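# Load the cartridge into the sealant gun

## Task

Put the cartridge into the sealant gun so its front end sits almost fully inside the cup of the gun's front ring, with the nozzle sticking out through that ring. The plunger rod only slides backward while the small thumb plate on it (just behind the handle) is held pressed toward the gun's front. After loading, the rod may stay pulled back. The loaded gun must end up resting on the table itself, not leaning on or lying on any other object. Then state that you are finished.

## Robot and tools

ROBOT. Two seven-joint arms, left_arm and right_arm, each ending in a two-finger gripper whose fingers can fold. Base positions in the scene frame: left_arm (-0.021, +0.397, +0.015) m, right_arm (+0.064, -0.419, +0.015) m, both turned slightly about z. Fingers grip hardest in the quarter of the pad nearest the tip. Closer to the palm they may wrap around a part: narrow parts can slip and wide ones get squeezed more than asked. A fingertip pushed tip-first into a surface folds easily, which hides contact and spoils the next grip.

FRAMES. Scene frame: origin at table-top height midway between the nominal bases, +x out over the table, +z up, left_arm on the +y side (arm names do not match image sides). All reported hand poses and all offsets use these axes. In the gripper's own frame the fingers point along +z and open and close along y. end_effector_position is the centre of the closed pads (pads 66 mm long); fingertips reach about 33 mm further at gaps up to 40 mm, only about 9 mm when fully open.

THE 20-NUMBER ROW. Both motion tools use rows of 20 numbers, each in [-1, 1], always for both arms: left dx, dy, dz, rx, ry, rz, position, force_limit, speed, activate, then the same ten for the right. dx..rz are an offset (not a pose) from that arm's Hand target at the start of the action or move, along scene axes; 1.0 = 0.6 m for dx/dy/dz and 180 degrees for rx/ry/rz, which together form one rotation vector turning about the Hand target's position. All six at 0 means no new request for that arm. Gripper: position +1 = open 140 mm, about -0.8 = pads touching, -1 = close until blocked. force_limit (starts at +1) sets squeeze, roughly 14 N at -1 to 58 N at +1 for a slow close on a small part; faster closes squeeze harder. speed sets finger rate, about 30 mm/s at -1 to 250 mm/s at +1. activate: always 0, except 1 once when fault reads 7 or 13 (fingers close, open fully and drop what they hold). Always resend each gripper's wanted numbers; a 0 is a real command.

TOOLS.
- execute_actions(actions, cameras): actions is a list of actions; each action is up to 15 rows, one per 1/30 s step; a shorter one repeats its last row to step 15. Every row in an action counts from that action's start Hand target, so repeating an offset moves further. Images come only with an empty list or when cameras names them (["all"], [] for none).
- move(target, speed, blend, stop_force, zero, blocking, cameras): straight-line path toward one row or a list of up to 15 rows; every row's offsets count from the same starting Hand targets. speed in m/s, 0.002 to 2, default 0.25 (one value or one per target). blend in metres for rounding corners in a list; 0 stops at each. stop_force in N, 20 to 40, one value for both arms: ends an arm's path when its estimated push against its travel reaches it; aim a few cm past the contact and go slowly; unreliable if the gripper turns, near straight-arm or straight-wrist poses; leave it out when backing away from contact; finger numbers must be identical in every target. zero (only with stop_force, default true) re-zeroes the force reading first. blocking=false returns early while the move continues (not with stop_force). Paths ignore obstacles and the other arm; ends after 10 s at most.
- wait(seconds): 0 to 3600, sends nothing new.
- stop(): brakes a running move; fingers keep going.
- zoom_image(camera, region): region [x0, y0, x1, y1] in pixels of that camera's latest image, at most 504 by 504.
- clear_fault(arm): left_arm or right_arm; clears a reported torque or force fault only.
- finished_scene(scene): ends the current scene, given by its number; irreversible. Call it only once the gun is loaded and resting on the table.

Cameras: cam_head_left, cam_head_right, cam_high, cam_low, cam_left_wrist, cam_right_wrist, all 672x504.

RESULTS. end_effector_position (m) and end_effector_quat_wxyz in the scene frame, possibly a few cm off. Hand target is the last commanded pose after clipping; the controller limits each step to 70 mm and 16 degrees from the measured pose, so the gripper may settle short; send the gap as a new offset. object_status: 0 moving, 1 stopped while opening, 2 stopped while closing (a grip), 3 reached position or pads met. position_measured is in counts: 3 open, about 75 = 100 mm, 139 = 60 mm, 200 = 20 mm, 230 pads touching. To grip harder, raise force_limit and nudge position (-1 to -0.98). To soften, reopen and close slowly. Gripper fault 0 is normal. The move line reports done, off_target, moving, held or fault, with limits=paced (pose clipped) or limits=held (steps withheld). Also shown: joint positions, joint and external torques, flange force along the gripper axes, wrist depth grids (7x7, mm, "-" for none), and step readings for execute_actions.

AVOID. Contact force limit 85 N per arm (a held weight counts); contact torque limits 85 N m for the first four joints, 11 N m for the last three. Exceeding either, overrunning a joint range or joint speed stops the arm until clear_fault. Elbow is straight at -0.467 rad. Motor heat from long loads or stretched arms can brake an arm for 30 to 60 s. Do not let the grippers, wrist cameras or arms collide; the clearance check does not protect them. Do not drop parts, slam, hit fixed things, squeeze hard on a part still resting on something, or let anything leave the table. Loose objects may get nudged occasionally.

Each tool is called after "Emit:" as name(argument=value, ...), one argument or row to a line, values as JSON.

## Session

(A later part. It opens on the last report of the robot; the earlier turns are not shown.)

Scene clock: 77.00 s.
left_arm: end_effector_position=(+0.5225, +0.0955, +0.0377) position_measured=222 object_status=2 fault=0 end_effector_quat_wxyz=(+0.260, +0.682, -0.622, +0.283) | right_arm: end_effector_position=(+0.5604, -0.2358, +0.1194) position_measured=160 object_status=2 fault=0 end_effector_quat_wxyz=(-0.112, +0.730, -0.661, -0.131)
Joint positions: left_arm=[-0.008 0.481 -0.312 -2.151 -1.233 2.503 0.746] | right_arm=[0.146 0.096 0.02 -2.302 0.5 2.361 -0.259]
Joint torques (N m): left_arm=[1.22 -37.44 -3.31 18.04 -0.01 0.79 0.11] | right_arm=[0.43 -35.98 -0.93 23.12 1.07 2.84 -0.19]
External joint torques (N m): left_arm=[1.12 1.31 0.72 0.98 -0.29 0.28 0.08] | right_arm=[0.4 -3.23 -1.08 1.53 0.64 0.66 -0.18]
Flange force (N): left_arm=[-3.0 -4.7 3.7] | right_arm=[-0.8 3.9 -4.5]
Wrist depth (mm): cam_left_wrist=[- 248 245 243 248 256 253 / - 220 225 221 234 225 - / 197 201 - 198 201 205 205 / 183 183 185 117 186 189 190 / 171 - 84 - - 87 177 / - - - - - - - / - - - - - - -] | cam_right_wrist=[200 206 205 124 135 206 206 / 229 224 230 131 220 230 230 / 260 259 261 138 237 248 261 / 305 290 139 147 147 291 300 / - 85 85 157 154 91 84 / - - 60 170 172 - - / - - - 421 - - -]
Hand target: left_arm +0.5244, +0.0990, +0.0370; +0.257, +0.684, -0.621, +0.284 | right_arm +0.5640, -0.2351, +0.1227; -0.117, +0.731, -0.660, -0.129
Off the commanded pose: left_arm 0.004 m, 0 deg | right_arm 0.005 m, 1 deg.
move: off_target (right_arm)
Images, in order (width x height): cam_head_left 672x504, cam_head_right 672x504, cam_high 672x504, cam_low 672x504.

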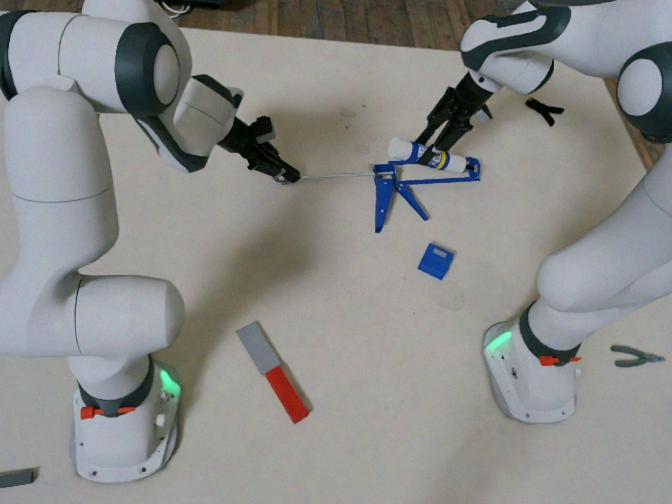

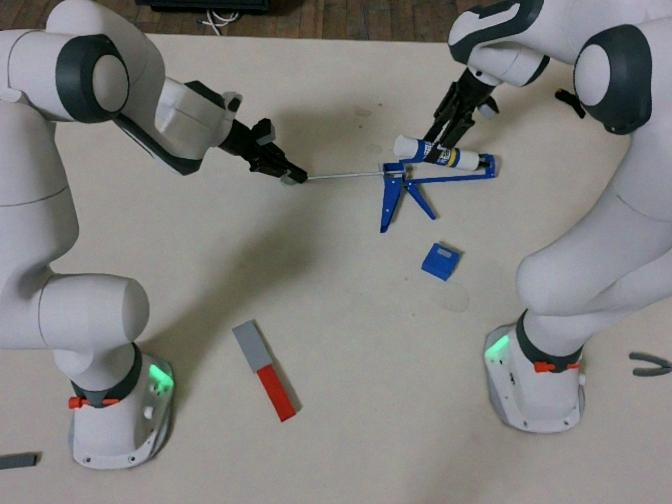

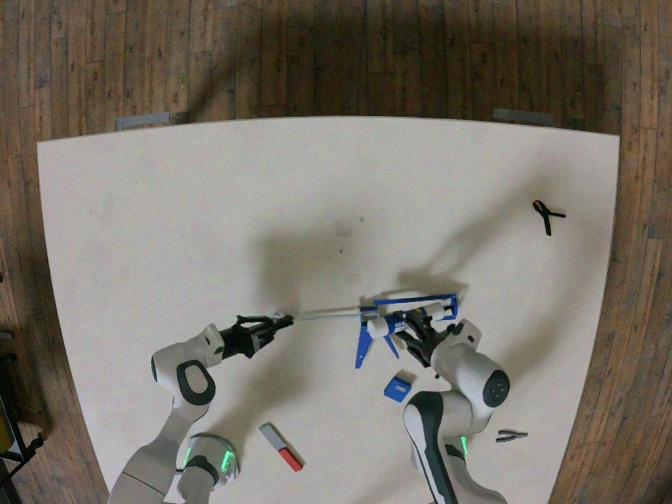

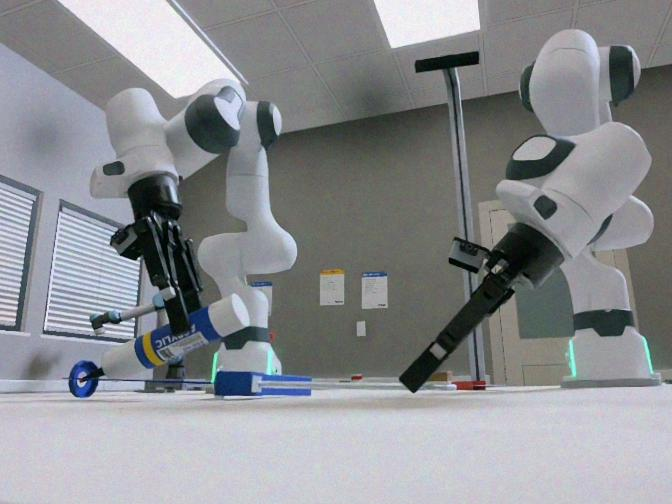

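Emit:
move(
  target=[0,0,0,0,0,0,-1,0.3,-1,0, 0.0042,-0.038,-0.0392,-0.02764,-0.00272,0,-1,0.5,-1,0],
  speed=0.08,
  stop_force=30,
  cameras=["cam_head_right", "cam_high", "cam_low", "cam_head_left"],
)

Emit:
zoom_image(
  camera="cam_low",
  region=[60, 330, 140, 410],
)

Emit:
zoom_image(
  camera="cam_low",
  region=[180, 270, 320, 410],
)

Emit:
zoom_image(
  camera="cam_head_left",
  region=[420, 130, 500, 200],
)

Emit:
zoom_image(
  camera="cam_high",
  region=[345, 270, 485, 375],
)

Emit:
zoom_image(
  camera="cam_head_right",
  region=[370, 110, 510, 215],
)

Scene clock: 80.73 s.
left_arm: end_effector_position=(+0.5225, +0.0955, +0.0377) position_measured=222 object_status=2 fault=0 end_effector_quat_wxyz=(+0.260, +0.682, -0.622, +0.283) | right_arm: end_effector_position=(+0.5627, -0.2581, +0.0962) position_measured=160 object_status=2 fault=0 end_effector_quat_wxyz=(-0.084, +0.736, -0.664, -0.100)
Joint positions: left_arm=[-0.008 0.481 -0.312 -2.151 -1.233 2.503 0.746] | right_arm=[0.156 0.127 0.009 -2.317 0.403 2.421 -0.208]
Joint torques (N m): left_arm=[1.21 -37.49 -3.3 17.98 -0.02 0.78 0.11] | right_arm=[0.55 -36.21 -0.94 22.68 0.09 3.1 0.15]
External joint torques (N m): left_arm=[1.16 1.36 0.79 0.85 -0.29 0.27 0.09] | right_arm=[0.48 -2.72 -1.14 1.51 -0.28 0.74 0.15]
Flange force (N): left_arm=[-3.2 -4.5 3.6] | right_arm=[-1.2 2.0 -4.9]
Wrist depth (mm): cam_left_wrist=[- 241 245 245 254 251 248 / 215 219 224 222 225 226 232 / 198 200 200 198 208 207 212 / 183 182 184 117 187 188 189 / 169 - 85 - - 87 177 / - - - - - - - / - - - - - - -] | cam_right_wrist=[188 189 185 124 132 189 188 / 207 207 204 131 142 207 208 / 232 231 231 138 149 233 232 / 260 255 139 147 147 235 254 / - 85 79 157 157 91 84 / - - 60 169 171 - - / - - - 422 - - -]
Hand target: left_arm +0.5244, +0.0990, +0.0370; +0.257, +0.684, -0.621, +0.284 | right_arm +0.5665, -0.2579, +0.0992; -0.088, +0.736, -0.665, -0.097
Off the commanded pose: left_arm 0.004 m, 0 deg | right_arm 0.005 m, 1 deg.
move: off_target (right_arm)
Images, in order (width x height): cam_head_left 672x504, cam_head_right 672x504, cam_high 672x504, cam_low 672x504.

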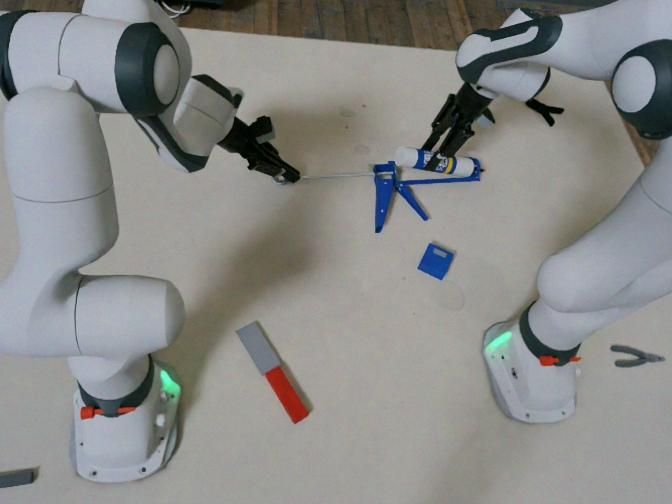

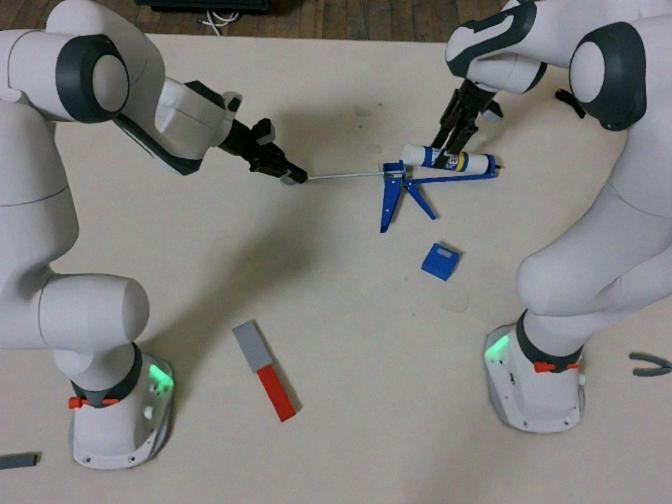

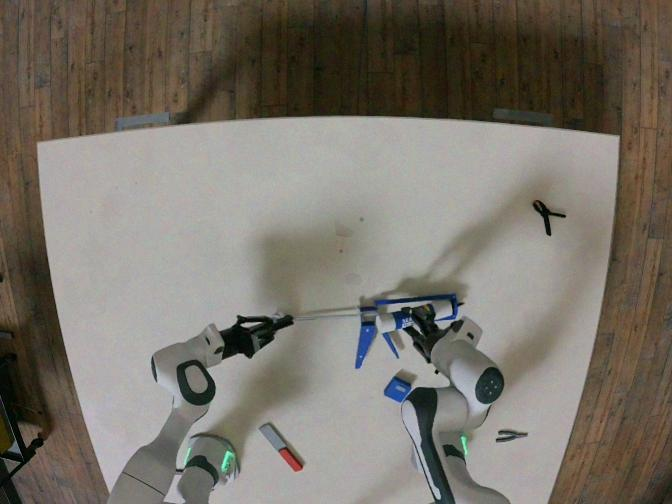

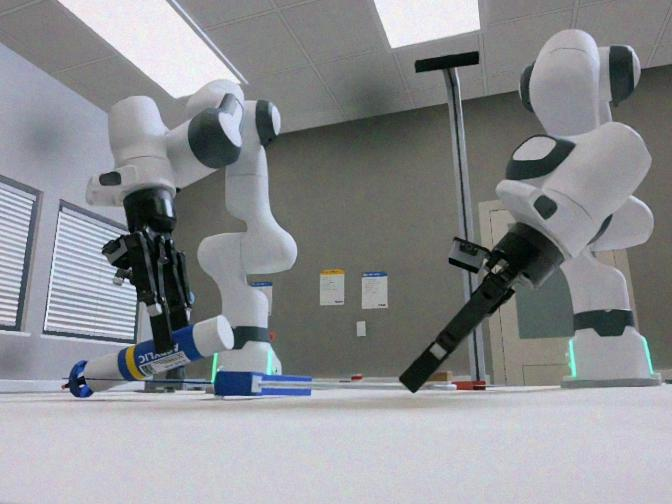

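Scaled by 6.300 from the camera's image (finer frame: 960x720).

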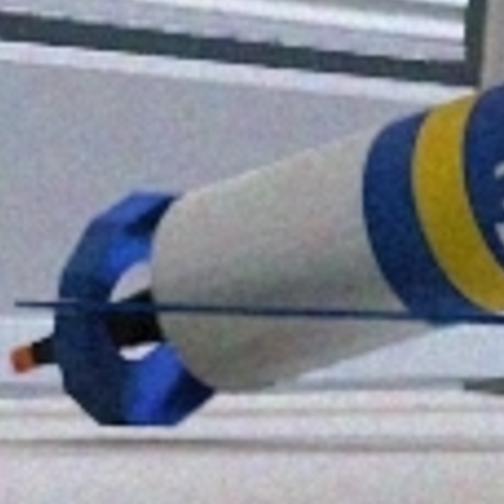

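Scaled by 3.600 from the camera's image (finer frame: 960x720).

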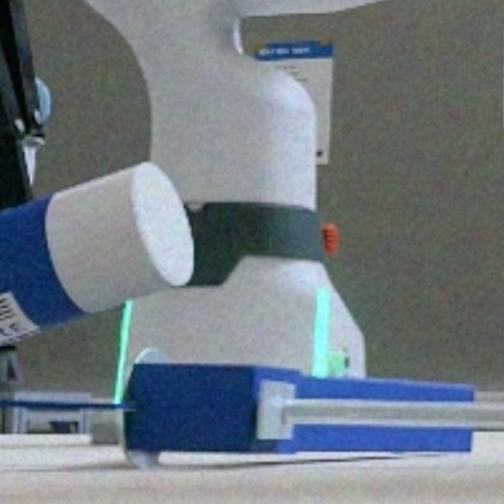

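Scaled by 6.300 from the camera's image (finer frame: 960x720).

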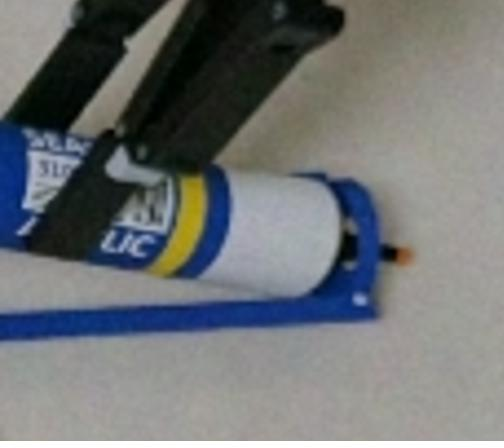

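Scaled by 3.600 from the camera's image (finer frame: 960x720).

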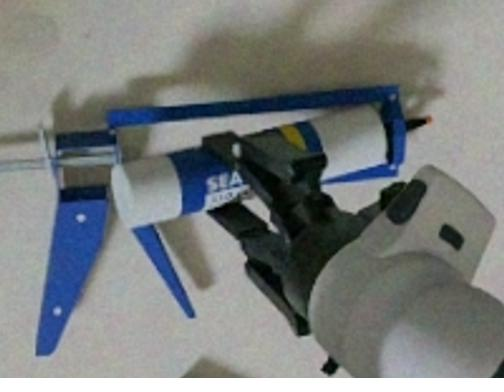

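Scaled by 3.600 from the camera's image (finer frame: 960x720).

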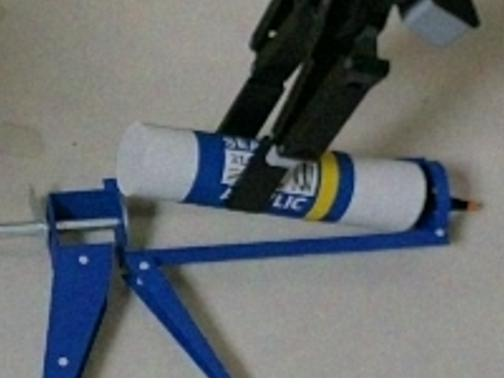

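Emit:
zoom_image(
  camera="cam_low",
  region=[64, 354, 104, 402],
)

Emit:
zoom_image(
  camera="cam_head_left",
  region=[455, 150, 495, 190],
)

Emit:
zoom_image(
  camera="cam_head_right",
  region=[470, 140, 510, 180],
)

Emit:
zoom_image(
  camera="cam_high",
  region=[430, 285, 480, 335],
)

Scaled by 10.500 from the camera's image (finer frame: 960x720).

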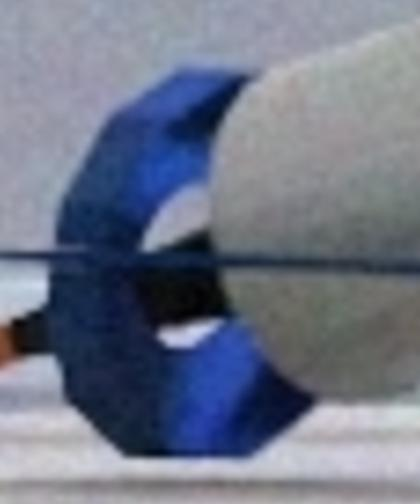

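Scaled by 12.600 from the camera's image (finer frame: 960x720).

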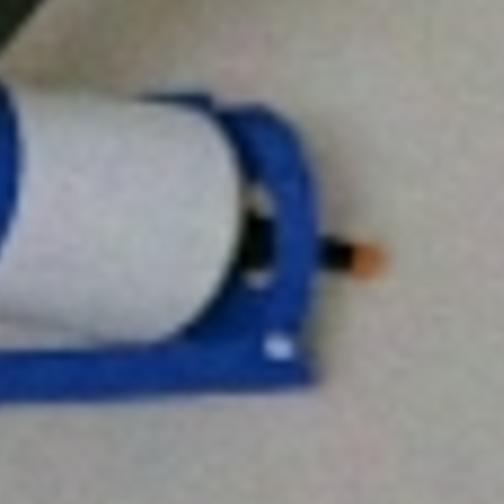

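Scaled by 12.600 from the camera's image (finer frame: 960x720).

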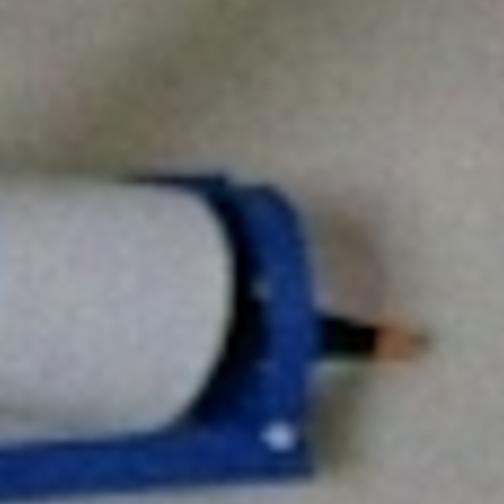

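Scaled by 10.080 from the camera's image (finer frame: 960x720).

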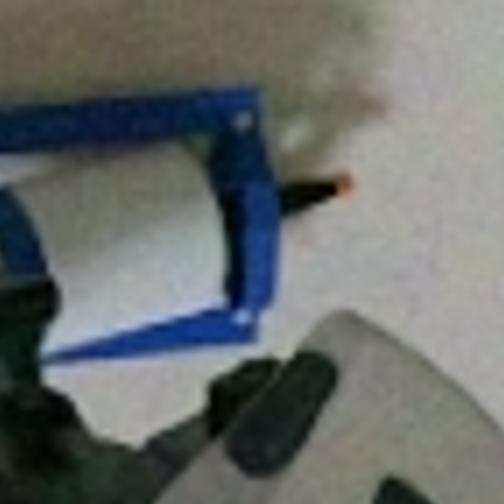

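Emit:
zoom_image(
  camera="cam_high",
  region=[370, 295, 420, 345],
)

Emit:
zoom_image(
  camera="cam_head_right",
  region=[395, 135, 445, 185],
)

Emit:
zoom_image(
  camera="cam_head_left",
  region=[385, 135, 445, 195],
)

Scaled by 10.080 from the camera's image (finer frame: 960x720).

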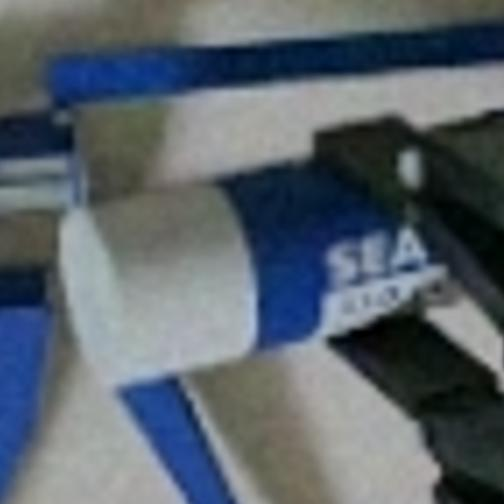

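Scaled by 10.080 from the camera's image (finer frame: 960x720).

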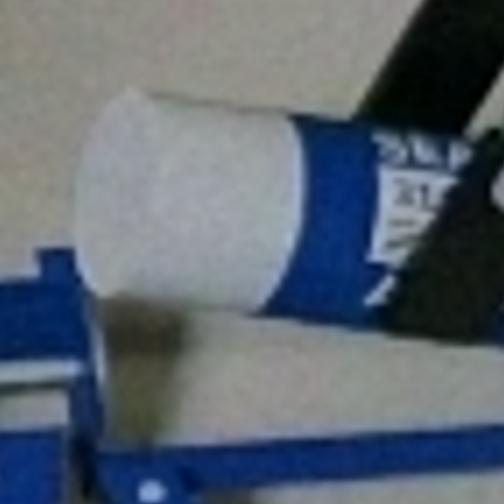

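Scaled by 8.400 from the camera's image (finer frame: 960x720).

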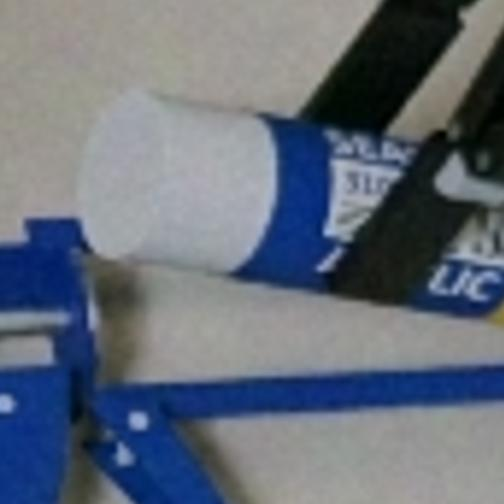

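Emit:
zoom_image(
  camera="cam_head_right",
  region=[400, 160, 450, 200],
)

Emit:
zoom_image(
  camera="cam_head_right",
  region=[450, 150, 500, 190],
)

Emit:
zoom_image(
  camera="cam_high",
  region=[370, 290, 420, 330],
)

Emit:
zoom_image(
  camera="cam_high",
  region=[415, 285, 465, 325],
)

Scaled by 10.080 from the camera's image (finer frame: 960x720).

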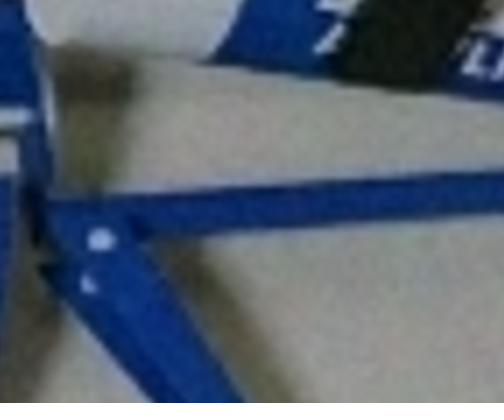

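Scaled by 10.080 from the camera's image (finer frame: 960x720).

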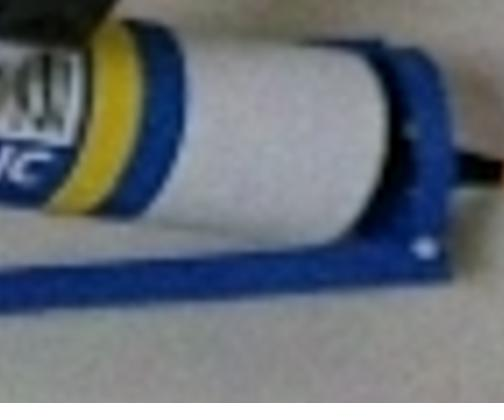

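Scaled by 10.080 from the camera's image (finer frame: 960x720).

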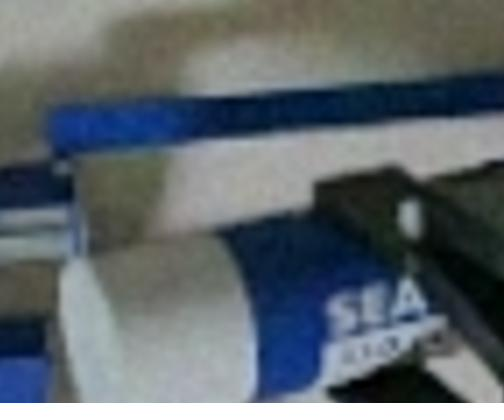

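Scaled by 10.080 from the camera's image (finer frame: 960x720).

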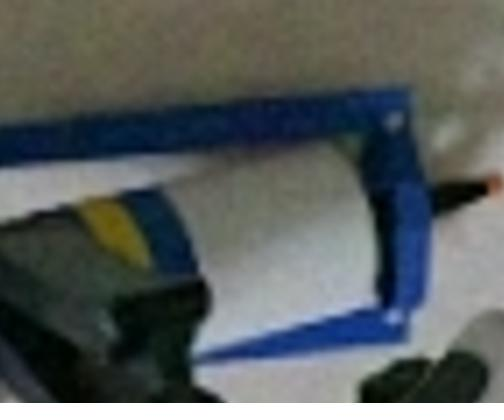

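Emit:
execute_actions(
  actions=[],
  cameras=["cam_right_wrist"],
)

Scene clock: 90.80 s.
left_arm: end_effector_position=(+0.5225, +0.0955, +0.0377) position_measured=222 object_status=2 fault=0 end_effector_quat_wxyz=(+0.260, +0.682, -0.622, +0.283) | right_arm: end_effector_position=(+0.5627, -0.2581, +0.0962) position_measured=160 object_status=2 fault=0 end_effector_quat_wxyz=(-0.084, +0.736, -0.664, -0.100)
Joint positions: left_arm=[-0.008 0.481 -0.312 -2.151 -1.233 2.503 0.746] | right_arm=[0.156 0.127 0.009 -2.317 0.403 2.421 -0.207]
Joint velocities: within noise
Joint torques (N m): left_arm=[1.22 -37.43 -3.3 18.01 -0.01 0.77 0.1] | right_arm=[0.57 -36.23 -0.96 22.72 0.11 3.06 0.24]
External joint torques (N m): left_arm=[1.29 1.26 0.88 1.01 -0.29 0.28 0.07] | right_arm=[0.51 -2.94 -1.14 1.7 -0.26 0.73 0.25]
Flange force (N): left_arm=[-3.2 -4.9 3.4] | right_arm=[-1.6 1.9 -5.4]
Wrist depth (mm): cam_left_wrist=[244 246 250 227 250 251 253 / 217 218 223 217 224 225 227 / 195 - 200 198 206 209 205 / 183 183 184 117 185 188 190 / 168 - 84 - - 87 177 / - - - - - - - / - - - - - - -] | cam_right_wrist=[188 188 185 124 133 188 189 / 207 207 204 131 142 209 208 / 230 232 232 139 150 232 232 / 261 261 112 147 147 231 262 / - 85 79 157 157 91 84 / - - 60 170 172 - - / - - - 406 - - -]
Hand target: left_arm +0.5244, +0.0990, +0.0370; +0.257, +0.684, -0.621, +0.284 | right_arm +0.5665, -0.2579, +0.0992; -0.088, +0.736, -0.665, -0.097
Tool commands: left_gripper/position=-1.0 left_gripper/force_limit=+0.3 left_gripper/speed=-1.0 left_gripper/activate=+0.0 right_gripper/position=-1.0 right_gripper/force_limit=+0.5 right_gripper/speed=-1.0 right_gripper/activate=+0.0
Off the commanded pose: left_arm 0.004 m, 0 deg | right_arm 0.005 m, 1 deg.
camera_calibration:
cam_right_wrist: T_world_to_cam=[[-0.9962, -0.08706, -0.00175, 0.54928], [-0.07202, 0.81249, 0.57852, 0.19482], [-0.04894, 0.57644, -0.81567, 0.39561]] pos_world=[0.58059, -0.33852, 0.21094]
Images, in order (width x height): cam_right_wrist 672x504.

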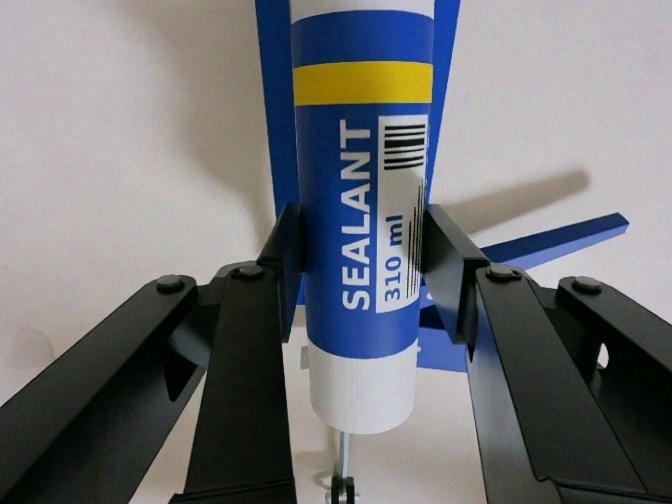

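Emit:
zoom_image(
  camera="cam_right_wrist",
  region=[236, 0, 486, 110],
)

Emit:
zoom_image(
  camera="cam_right_wrist",
  region=[236, 100, 486, 210],
)

Emit:
zoom_image(
  camera="cam_right_wrist",
  region=[236, 290, 486, 450],
)

Scaled by 2.016 from the camera's image (finer frame: 960x720).

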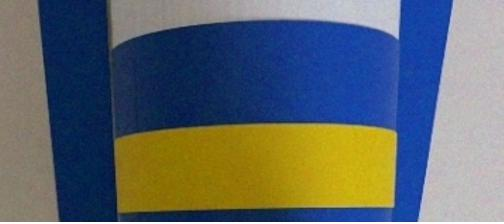

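Scaled by 2.016 from the camera's image (finer frame: 960x720).

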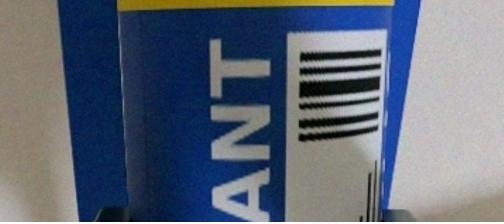

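Scaled by 2.016 from the camera's image (finer frame: 960x720).

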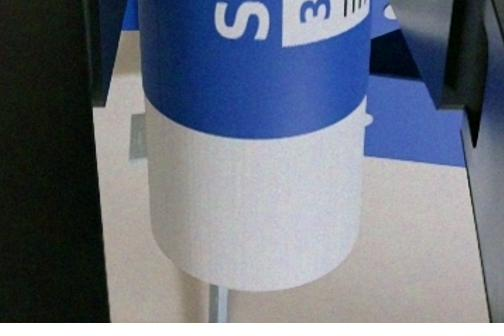

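Emit:
move(
  target=[0,0,0,0,0,0,-1,0.3,-1,0, 0.00393,-0.00428,-0.01852,-0.01936,-0.00196,-0.00889,-1,0.5,-1,0],
  speed=0.05,
  stop_force=28,
  cameras=["cam_right_wrist", "cam_low", "cam_high", "cam_head_right", "cam_head_left"],
)

Emit:
zoom_image(
  camera="cam_low",
  region=[54, 354, 104, 402],
)

Emit:
zoom_image(
  camera="cam_low",
  region=[180, 290, 280, 410],
)

Emit:
zoom_image(
  camera="cam_high",
  region=[430, 285, 480, 335],
)

Emit:
zoom_image(
  camera="cam_head_left",
  region=[455, 150, 495, 190],
)

Emit:
zoom_image(
  camera="cam_right_wrist",
  region=[220, 0, 500, 210],
)

Emit:
zoom_image(
  camera="cam_right_wrist",
  region=[220, 270, 500, 480],
)

Scene clock: 99.20 s.
left_arm: end_effector_position=(+0.5225, +0.0955, +0.0377) position_measured=222 object_status=2 fault=0 end_effector_quat_wxyz=(+0.260, +0.682, -0.622, +0.283) | right_arm: end_effector_position=(+0.5650, -0.2607, +0.0851) position_measured=160 object_status=2 fault=0 end_effector_quat_wxyz=(-0.065, +0.729, -0.677, -0.077)
Joint positions: left_arm=[-0.008 0.481 -0.312 -2.151 -1.233 2.503 0.746] | right_arm=[0.189 0.146 -0.002 -2.321 0.323 2.464 -0.103]
Joint torques (N m): left_arm=[1.23 -37.45 -3.27 18.05 -0.02 0.78 0.12] | right_arm=[0.62 -36.44 -1.02 22.26 0.04 3.26 0.23]
External joint torques (N m): left_arm=[1.25 1.26 0.88 1.02 -0.3 0.28 0.1] | right_arm=[0.52 -2.73 -1.21 1.45 -0.31 0.81 0.24]
Flange force (N): left_arm=[-3.2 -4.8 3.5] | right_arm=[-1.0 2.3 -4.9]
Wrist depth (mm): cam_left_wrist=[241 233 245 242 250 251 255 / 217 218 225 224 228 230 231 / 197 203 200 195 205 203 206 / 182 180 185 117 187 189 189 / 168 - 84 - - 87 177 / - - - - - - - / - - - - - - -] | cam_right_wrist=[182 182 179 124 135 182 183 / 198 199 195 131 170 199 200 / 218 218 218 138 184 220 219 / 242 243 233 147 147 233 233 / - 85 79 157 156 91 84 / - - 60 170 174 - - / - - - 364 - - -]
Hand target: left_arm +0.5244, +0.0990, +0.0370; +0.257, +0.684, -0.621, +0.284 | right_arm +0.5688, -0.2605, +0.0881; -0.069, +0.729, -0.677, -0.073
Off the commanded pose: left_arm 0.004 m, 0 deg | right_arm 0.005 m, 1 deg.
move: off_target (right_arm)
cam_right_wrist: T_world_to_cam=[[-0.9982, -0.05982, -0.00324, 0.55962], [-0.05254, 0.84815, 0.52714, 0.20615], [-0.02879, 0.52636, -0.84977, 0.36665]] pos_world=[0.58, -0.33436, 0.20471]
Images, in order (width x height): cam_head_left 672x504, cam_head_right 672x504, cam_high 672x504, cam_low 672x504, cam_right_wrist 672x504.

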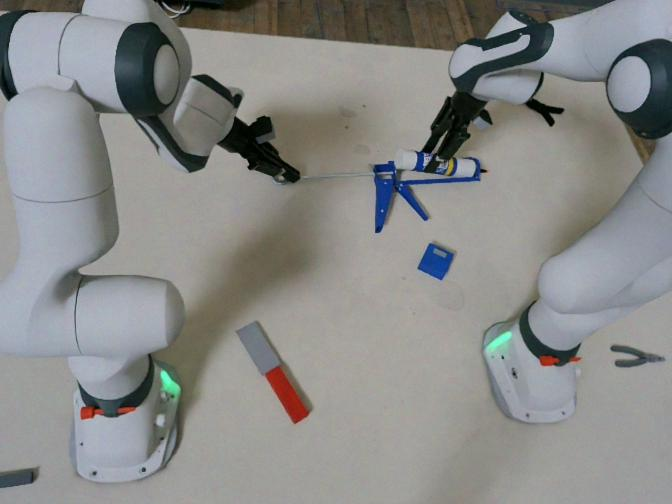

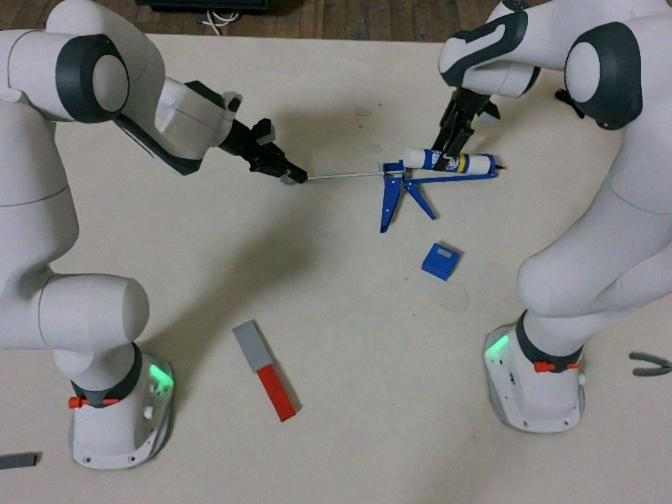

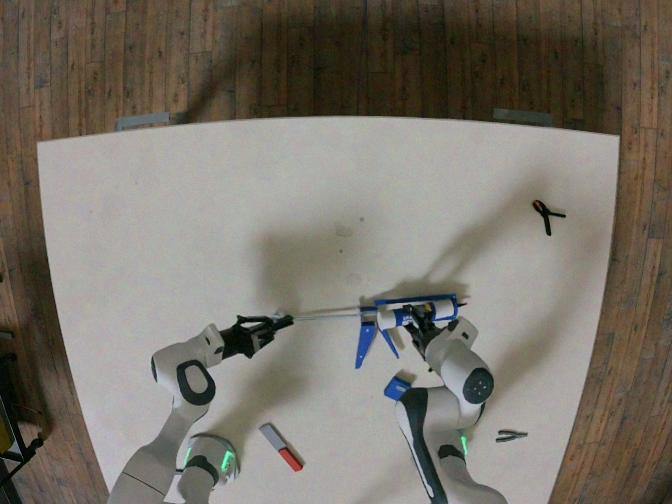

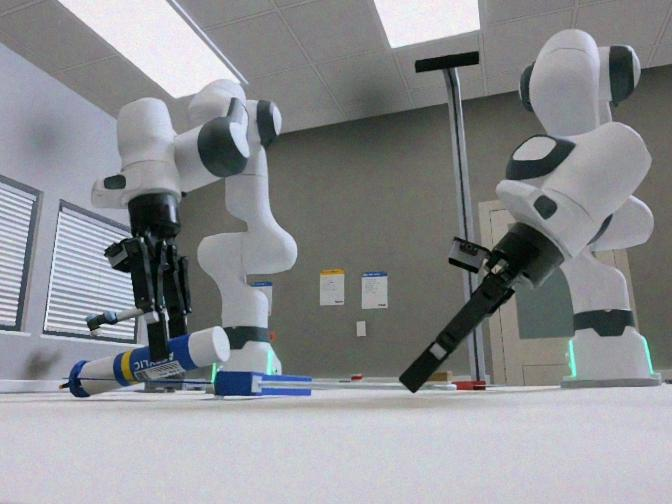

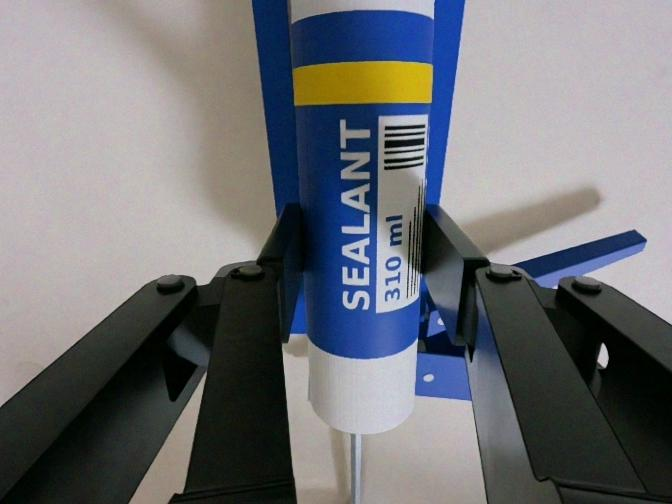

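Scaled by 10.080 from the camera's image (finer frame: 960x720).

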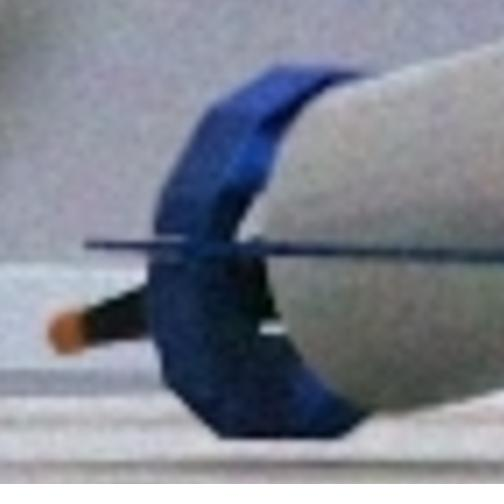

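Scaled by 4.200 from the camera's image (finer frame: 960x720).

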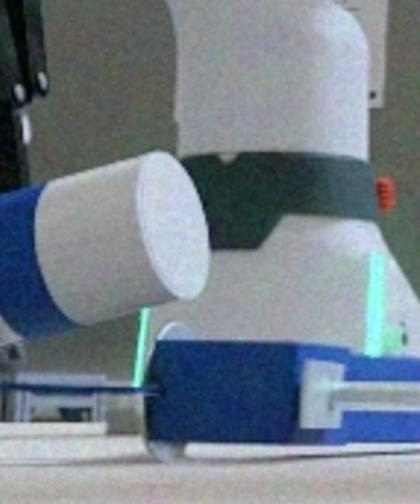

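Scaled by 10.080 from the camera's image (finer frame: 960x720).

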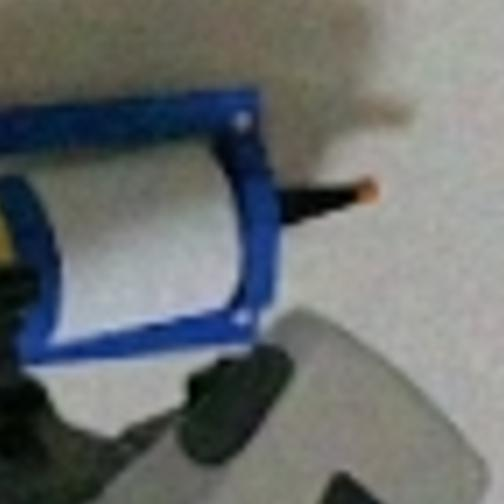

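Scaled by 12.600 from the camera's image (finer frame: 960x720).

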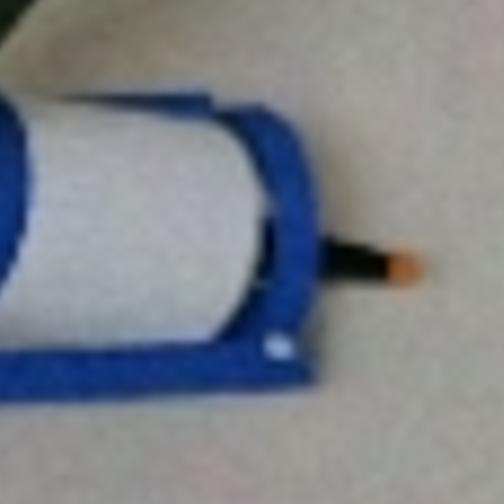

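Scaled by 1.800 from the camera's image (finer frame: 960x720).

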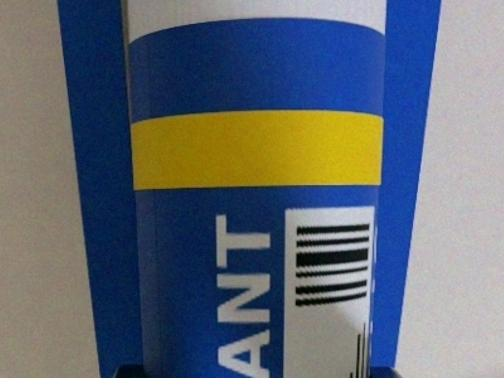

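Scaled by 1.800 from the camera's image (finer frame: 960x720).

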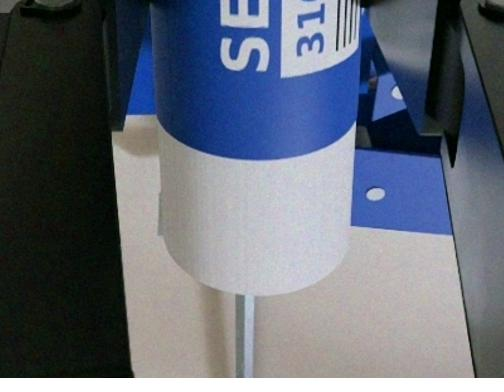

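Emit:
move(
  target=[0,0,0,0,0,0,-1,0.3,-1,0, 0.0022,-0.0232,-0.0005,0,0,0,-1,0.5,-1,0],
  speed=0.02,
  stop_force=22,
  cameras=["cam_right_wrist", "cam_low", "cam_high", "cam_head_right", "cam_head_left"],
)

Emit:
zoom_image(
  camera="cam_low",
  region=[44, 354, 104, 402],
)

Emit:
zoom_image(
  camera="cam_low",
  region=[180, 290, 280, 410],
)

Emit:
zoom_image(
  camera="cam_high",
  region=[430, 285, 480, 335],
)

Emit:
zoom_image(
  camera="cam_head_left",
  region=[455, 150, 495, 190],
)

Scene clock: 103.97 s.
left_arm: end_effector_position=(+0.5225, +0.0954, +0.0378) position_measured=222 object_status=2 fault=0 end_effector_quat_wxyz=(+0.260, +0.682, -0.622, +0.283) | right_arm: end_effector_position=(+0.5653, -0.2703, +0.0838) position_measured=160 object_status=2 fault=0 end_effector_quat_wxyz=(-0.064, +0.730, -0.676, -0.077)
Joint positions: left_arm=[-0.008 0.481 -0.312 -2.151 -1.233 2.503 0.747] | right_arm=[0.178 0.146 -0.009 -2.324 0.323 2.461 -0.122]
Joint torques (N m): left_arm=[1.65 -37.09 -2.71 17.74 0.14 1.26 0.11] | right_arm=[-2.21 -36.79 -3.11 21.68 -0.09 2.97 -0.21]
External joint torques (N m): left_arm=[1.67 1.57 1.43 0.72 -0.13 0.76 0.09] | right_arm=[-2.23 -3.26 -3.19 1.01 -0.45 0.54 -0.2]
Flange force (N): left_arm=[-4.0 -4.9 3.7] | right_arm=[4.4 4.0 -7.6]
Wrist depth (mm): cam_left_wrist=[241 240 248 242 249 - 252 / 217 220 220 222 226 227 231 / 198 200 201 198 204 206 203 / 182 182 184 117 187 188 190 / 169 - 84 - - 87 176 / - - - - - - - / - - - - - - -] | cam_right_wrist=[180 181 178 125 140 182 181 / 197 197 194 132 175 198 198 / 216 217 217 138 187 218 218 / 239 241 231 147 147 231 236 / - 85 85 157 157 91 84 / - - 60 170 174 - - / - - - 351 - - -]
Hand target: left_arm +0.5244, +0.0990, +0.0370; +0.257, +0.684, -0.621, +0.284 | right_arm +0.5702, -0.2744, +0.0878; -0.069, +0.729, -0.677, -0.073
Off the commanded pose: left_arm 0.004 m, 0 deg | right_arm 0.007 m, 1 deg.
move: off_target (right_arm)
cam_right_wrist: T_world_to_cam=[[-0.99812, -0.06122, -0.00169, 0.55889], [-0.05294, 0.84859, 0.5264, 0.21541], [-0.03079, 0.5255, -0.85023, 0.37161]] pos_world=[0.58069, -0.34386, 0.2035]
Images, in order (width x height): cam_head_left 672x504, cam_head_right 672x504, cam_high 672x504, cam_low 672x504, cam_right_wrist 672x504.

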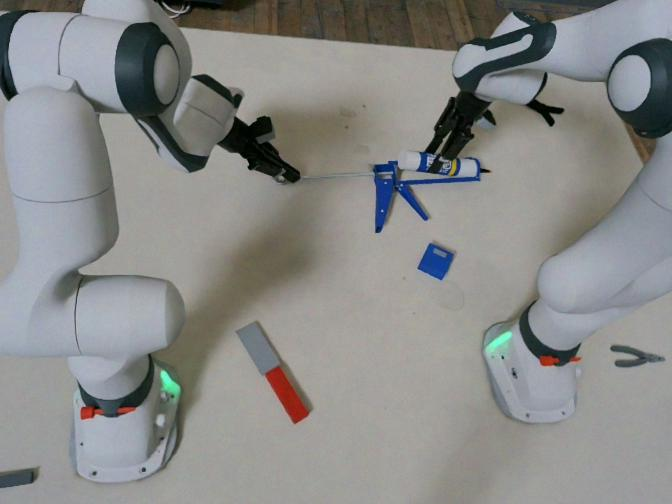

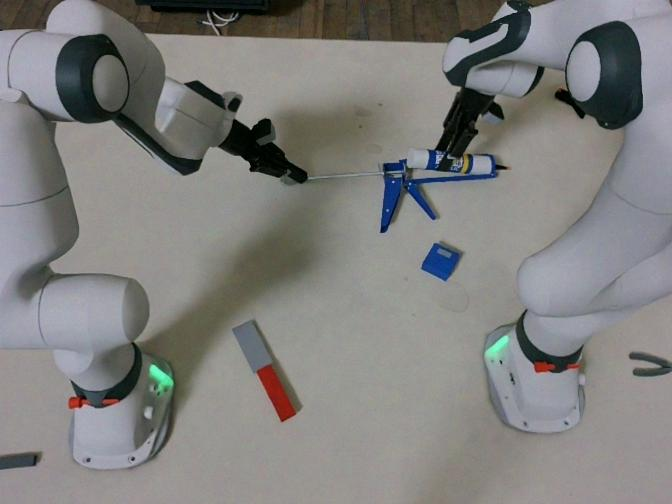

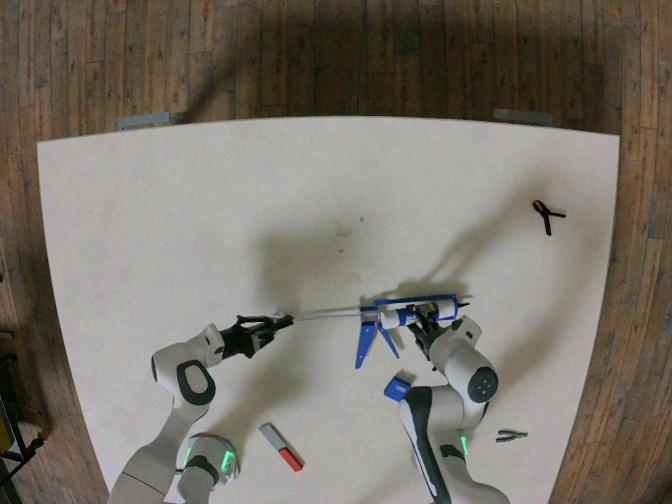

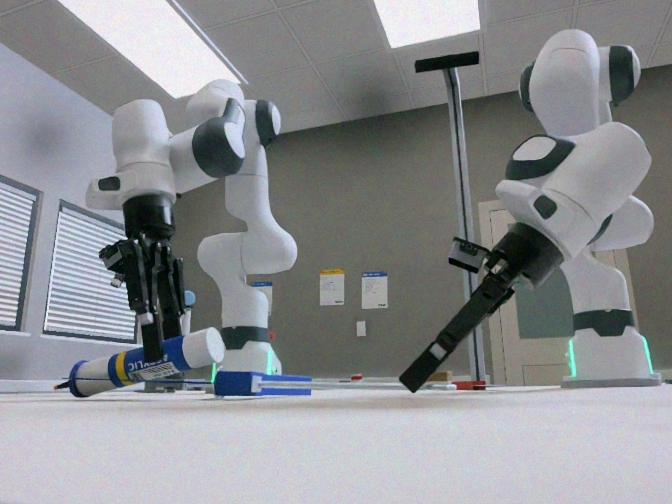

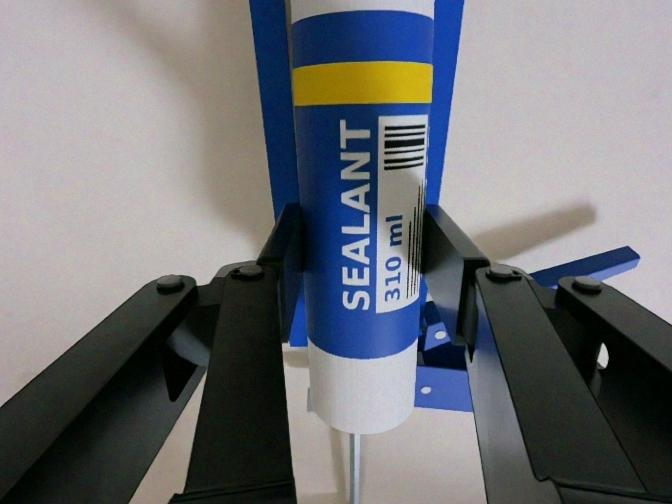

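Scaled by 8.400 from the camera's image (finer frame: 960x720).

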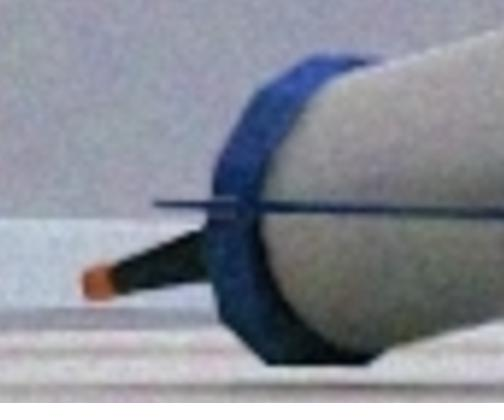

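Scaled by 4.200 from the camera's image (finer frame: 960x720).

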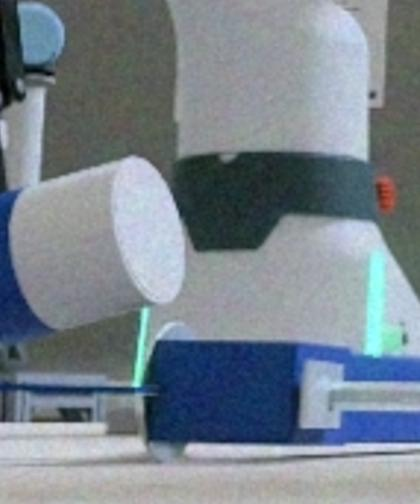

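Scaled by 10.080 from the camera's image (finer frame: 960x720).

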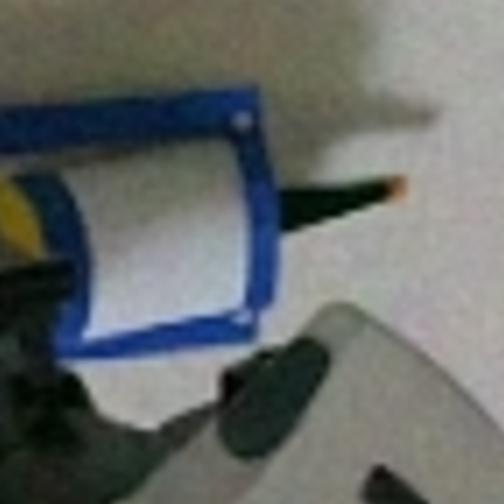

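Scaled by 12.600 from the camera's image (finer frame: 960x720).

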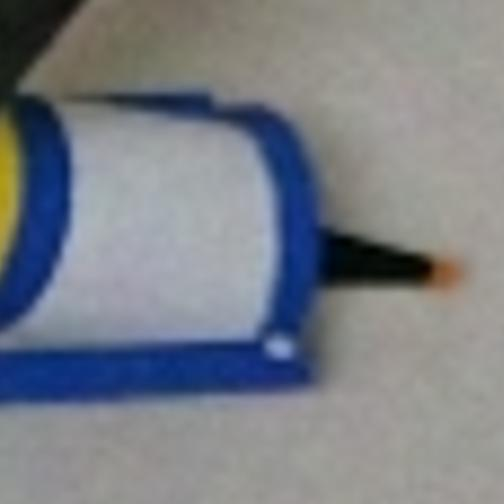

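Emit:
zoom_image(
  camera="cam_right_wrist",
  region=[220, 0, 500, 210],
)

Emit:
zoom_image(
  camera="cam_right_wrist",
  region=[220, 270, 500, 480],
)

Scaled by 1.800 from the camera's image (finer frame: 960x720).

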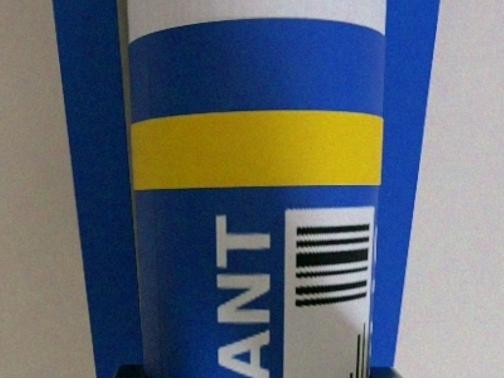

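Scaled by 1.800 from the camera's image (finer frame: 960x720).

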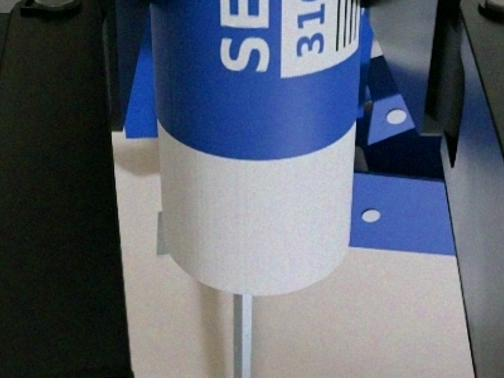

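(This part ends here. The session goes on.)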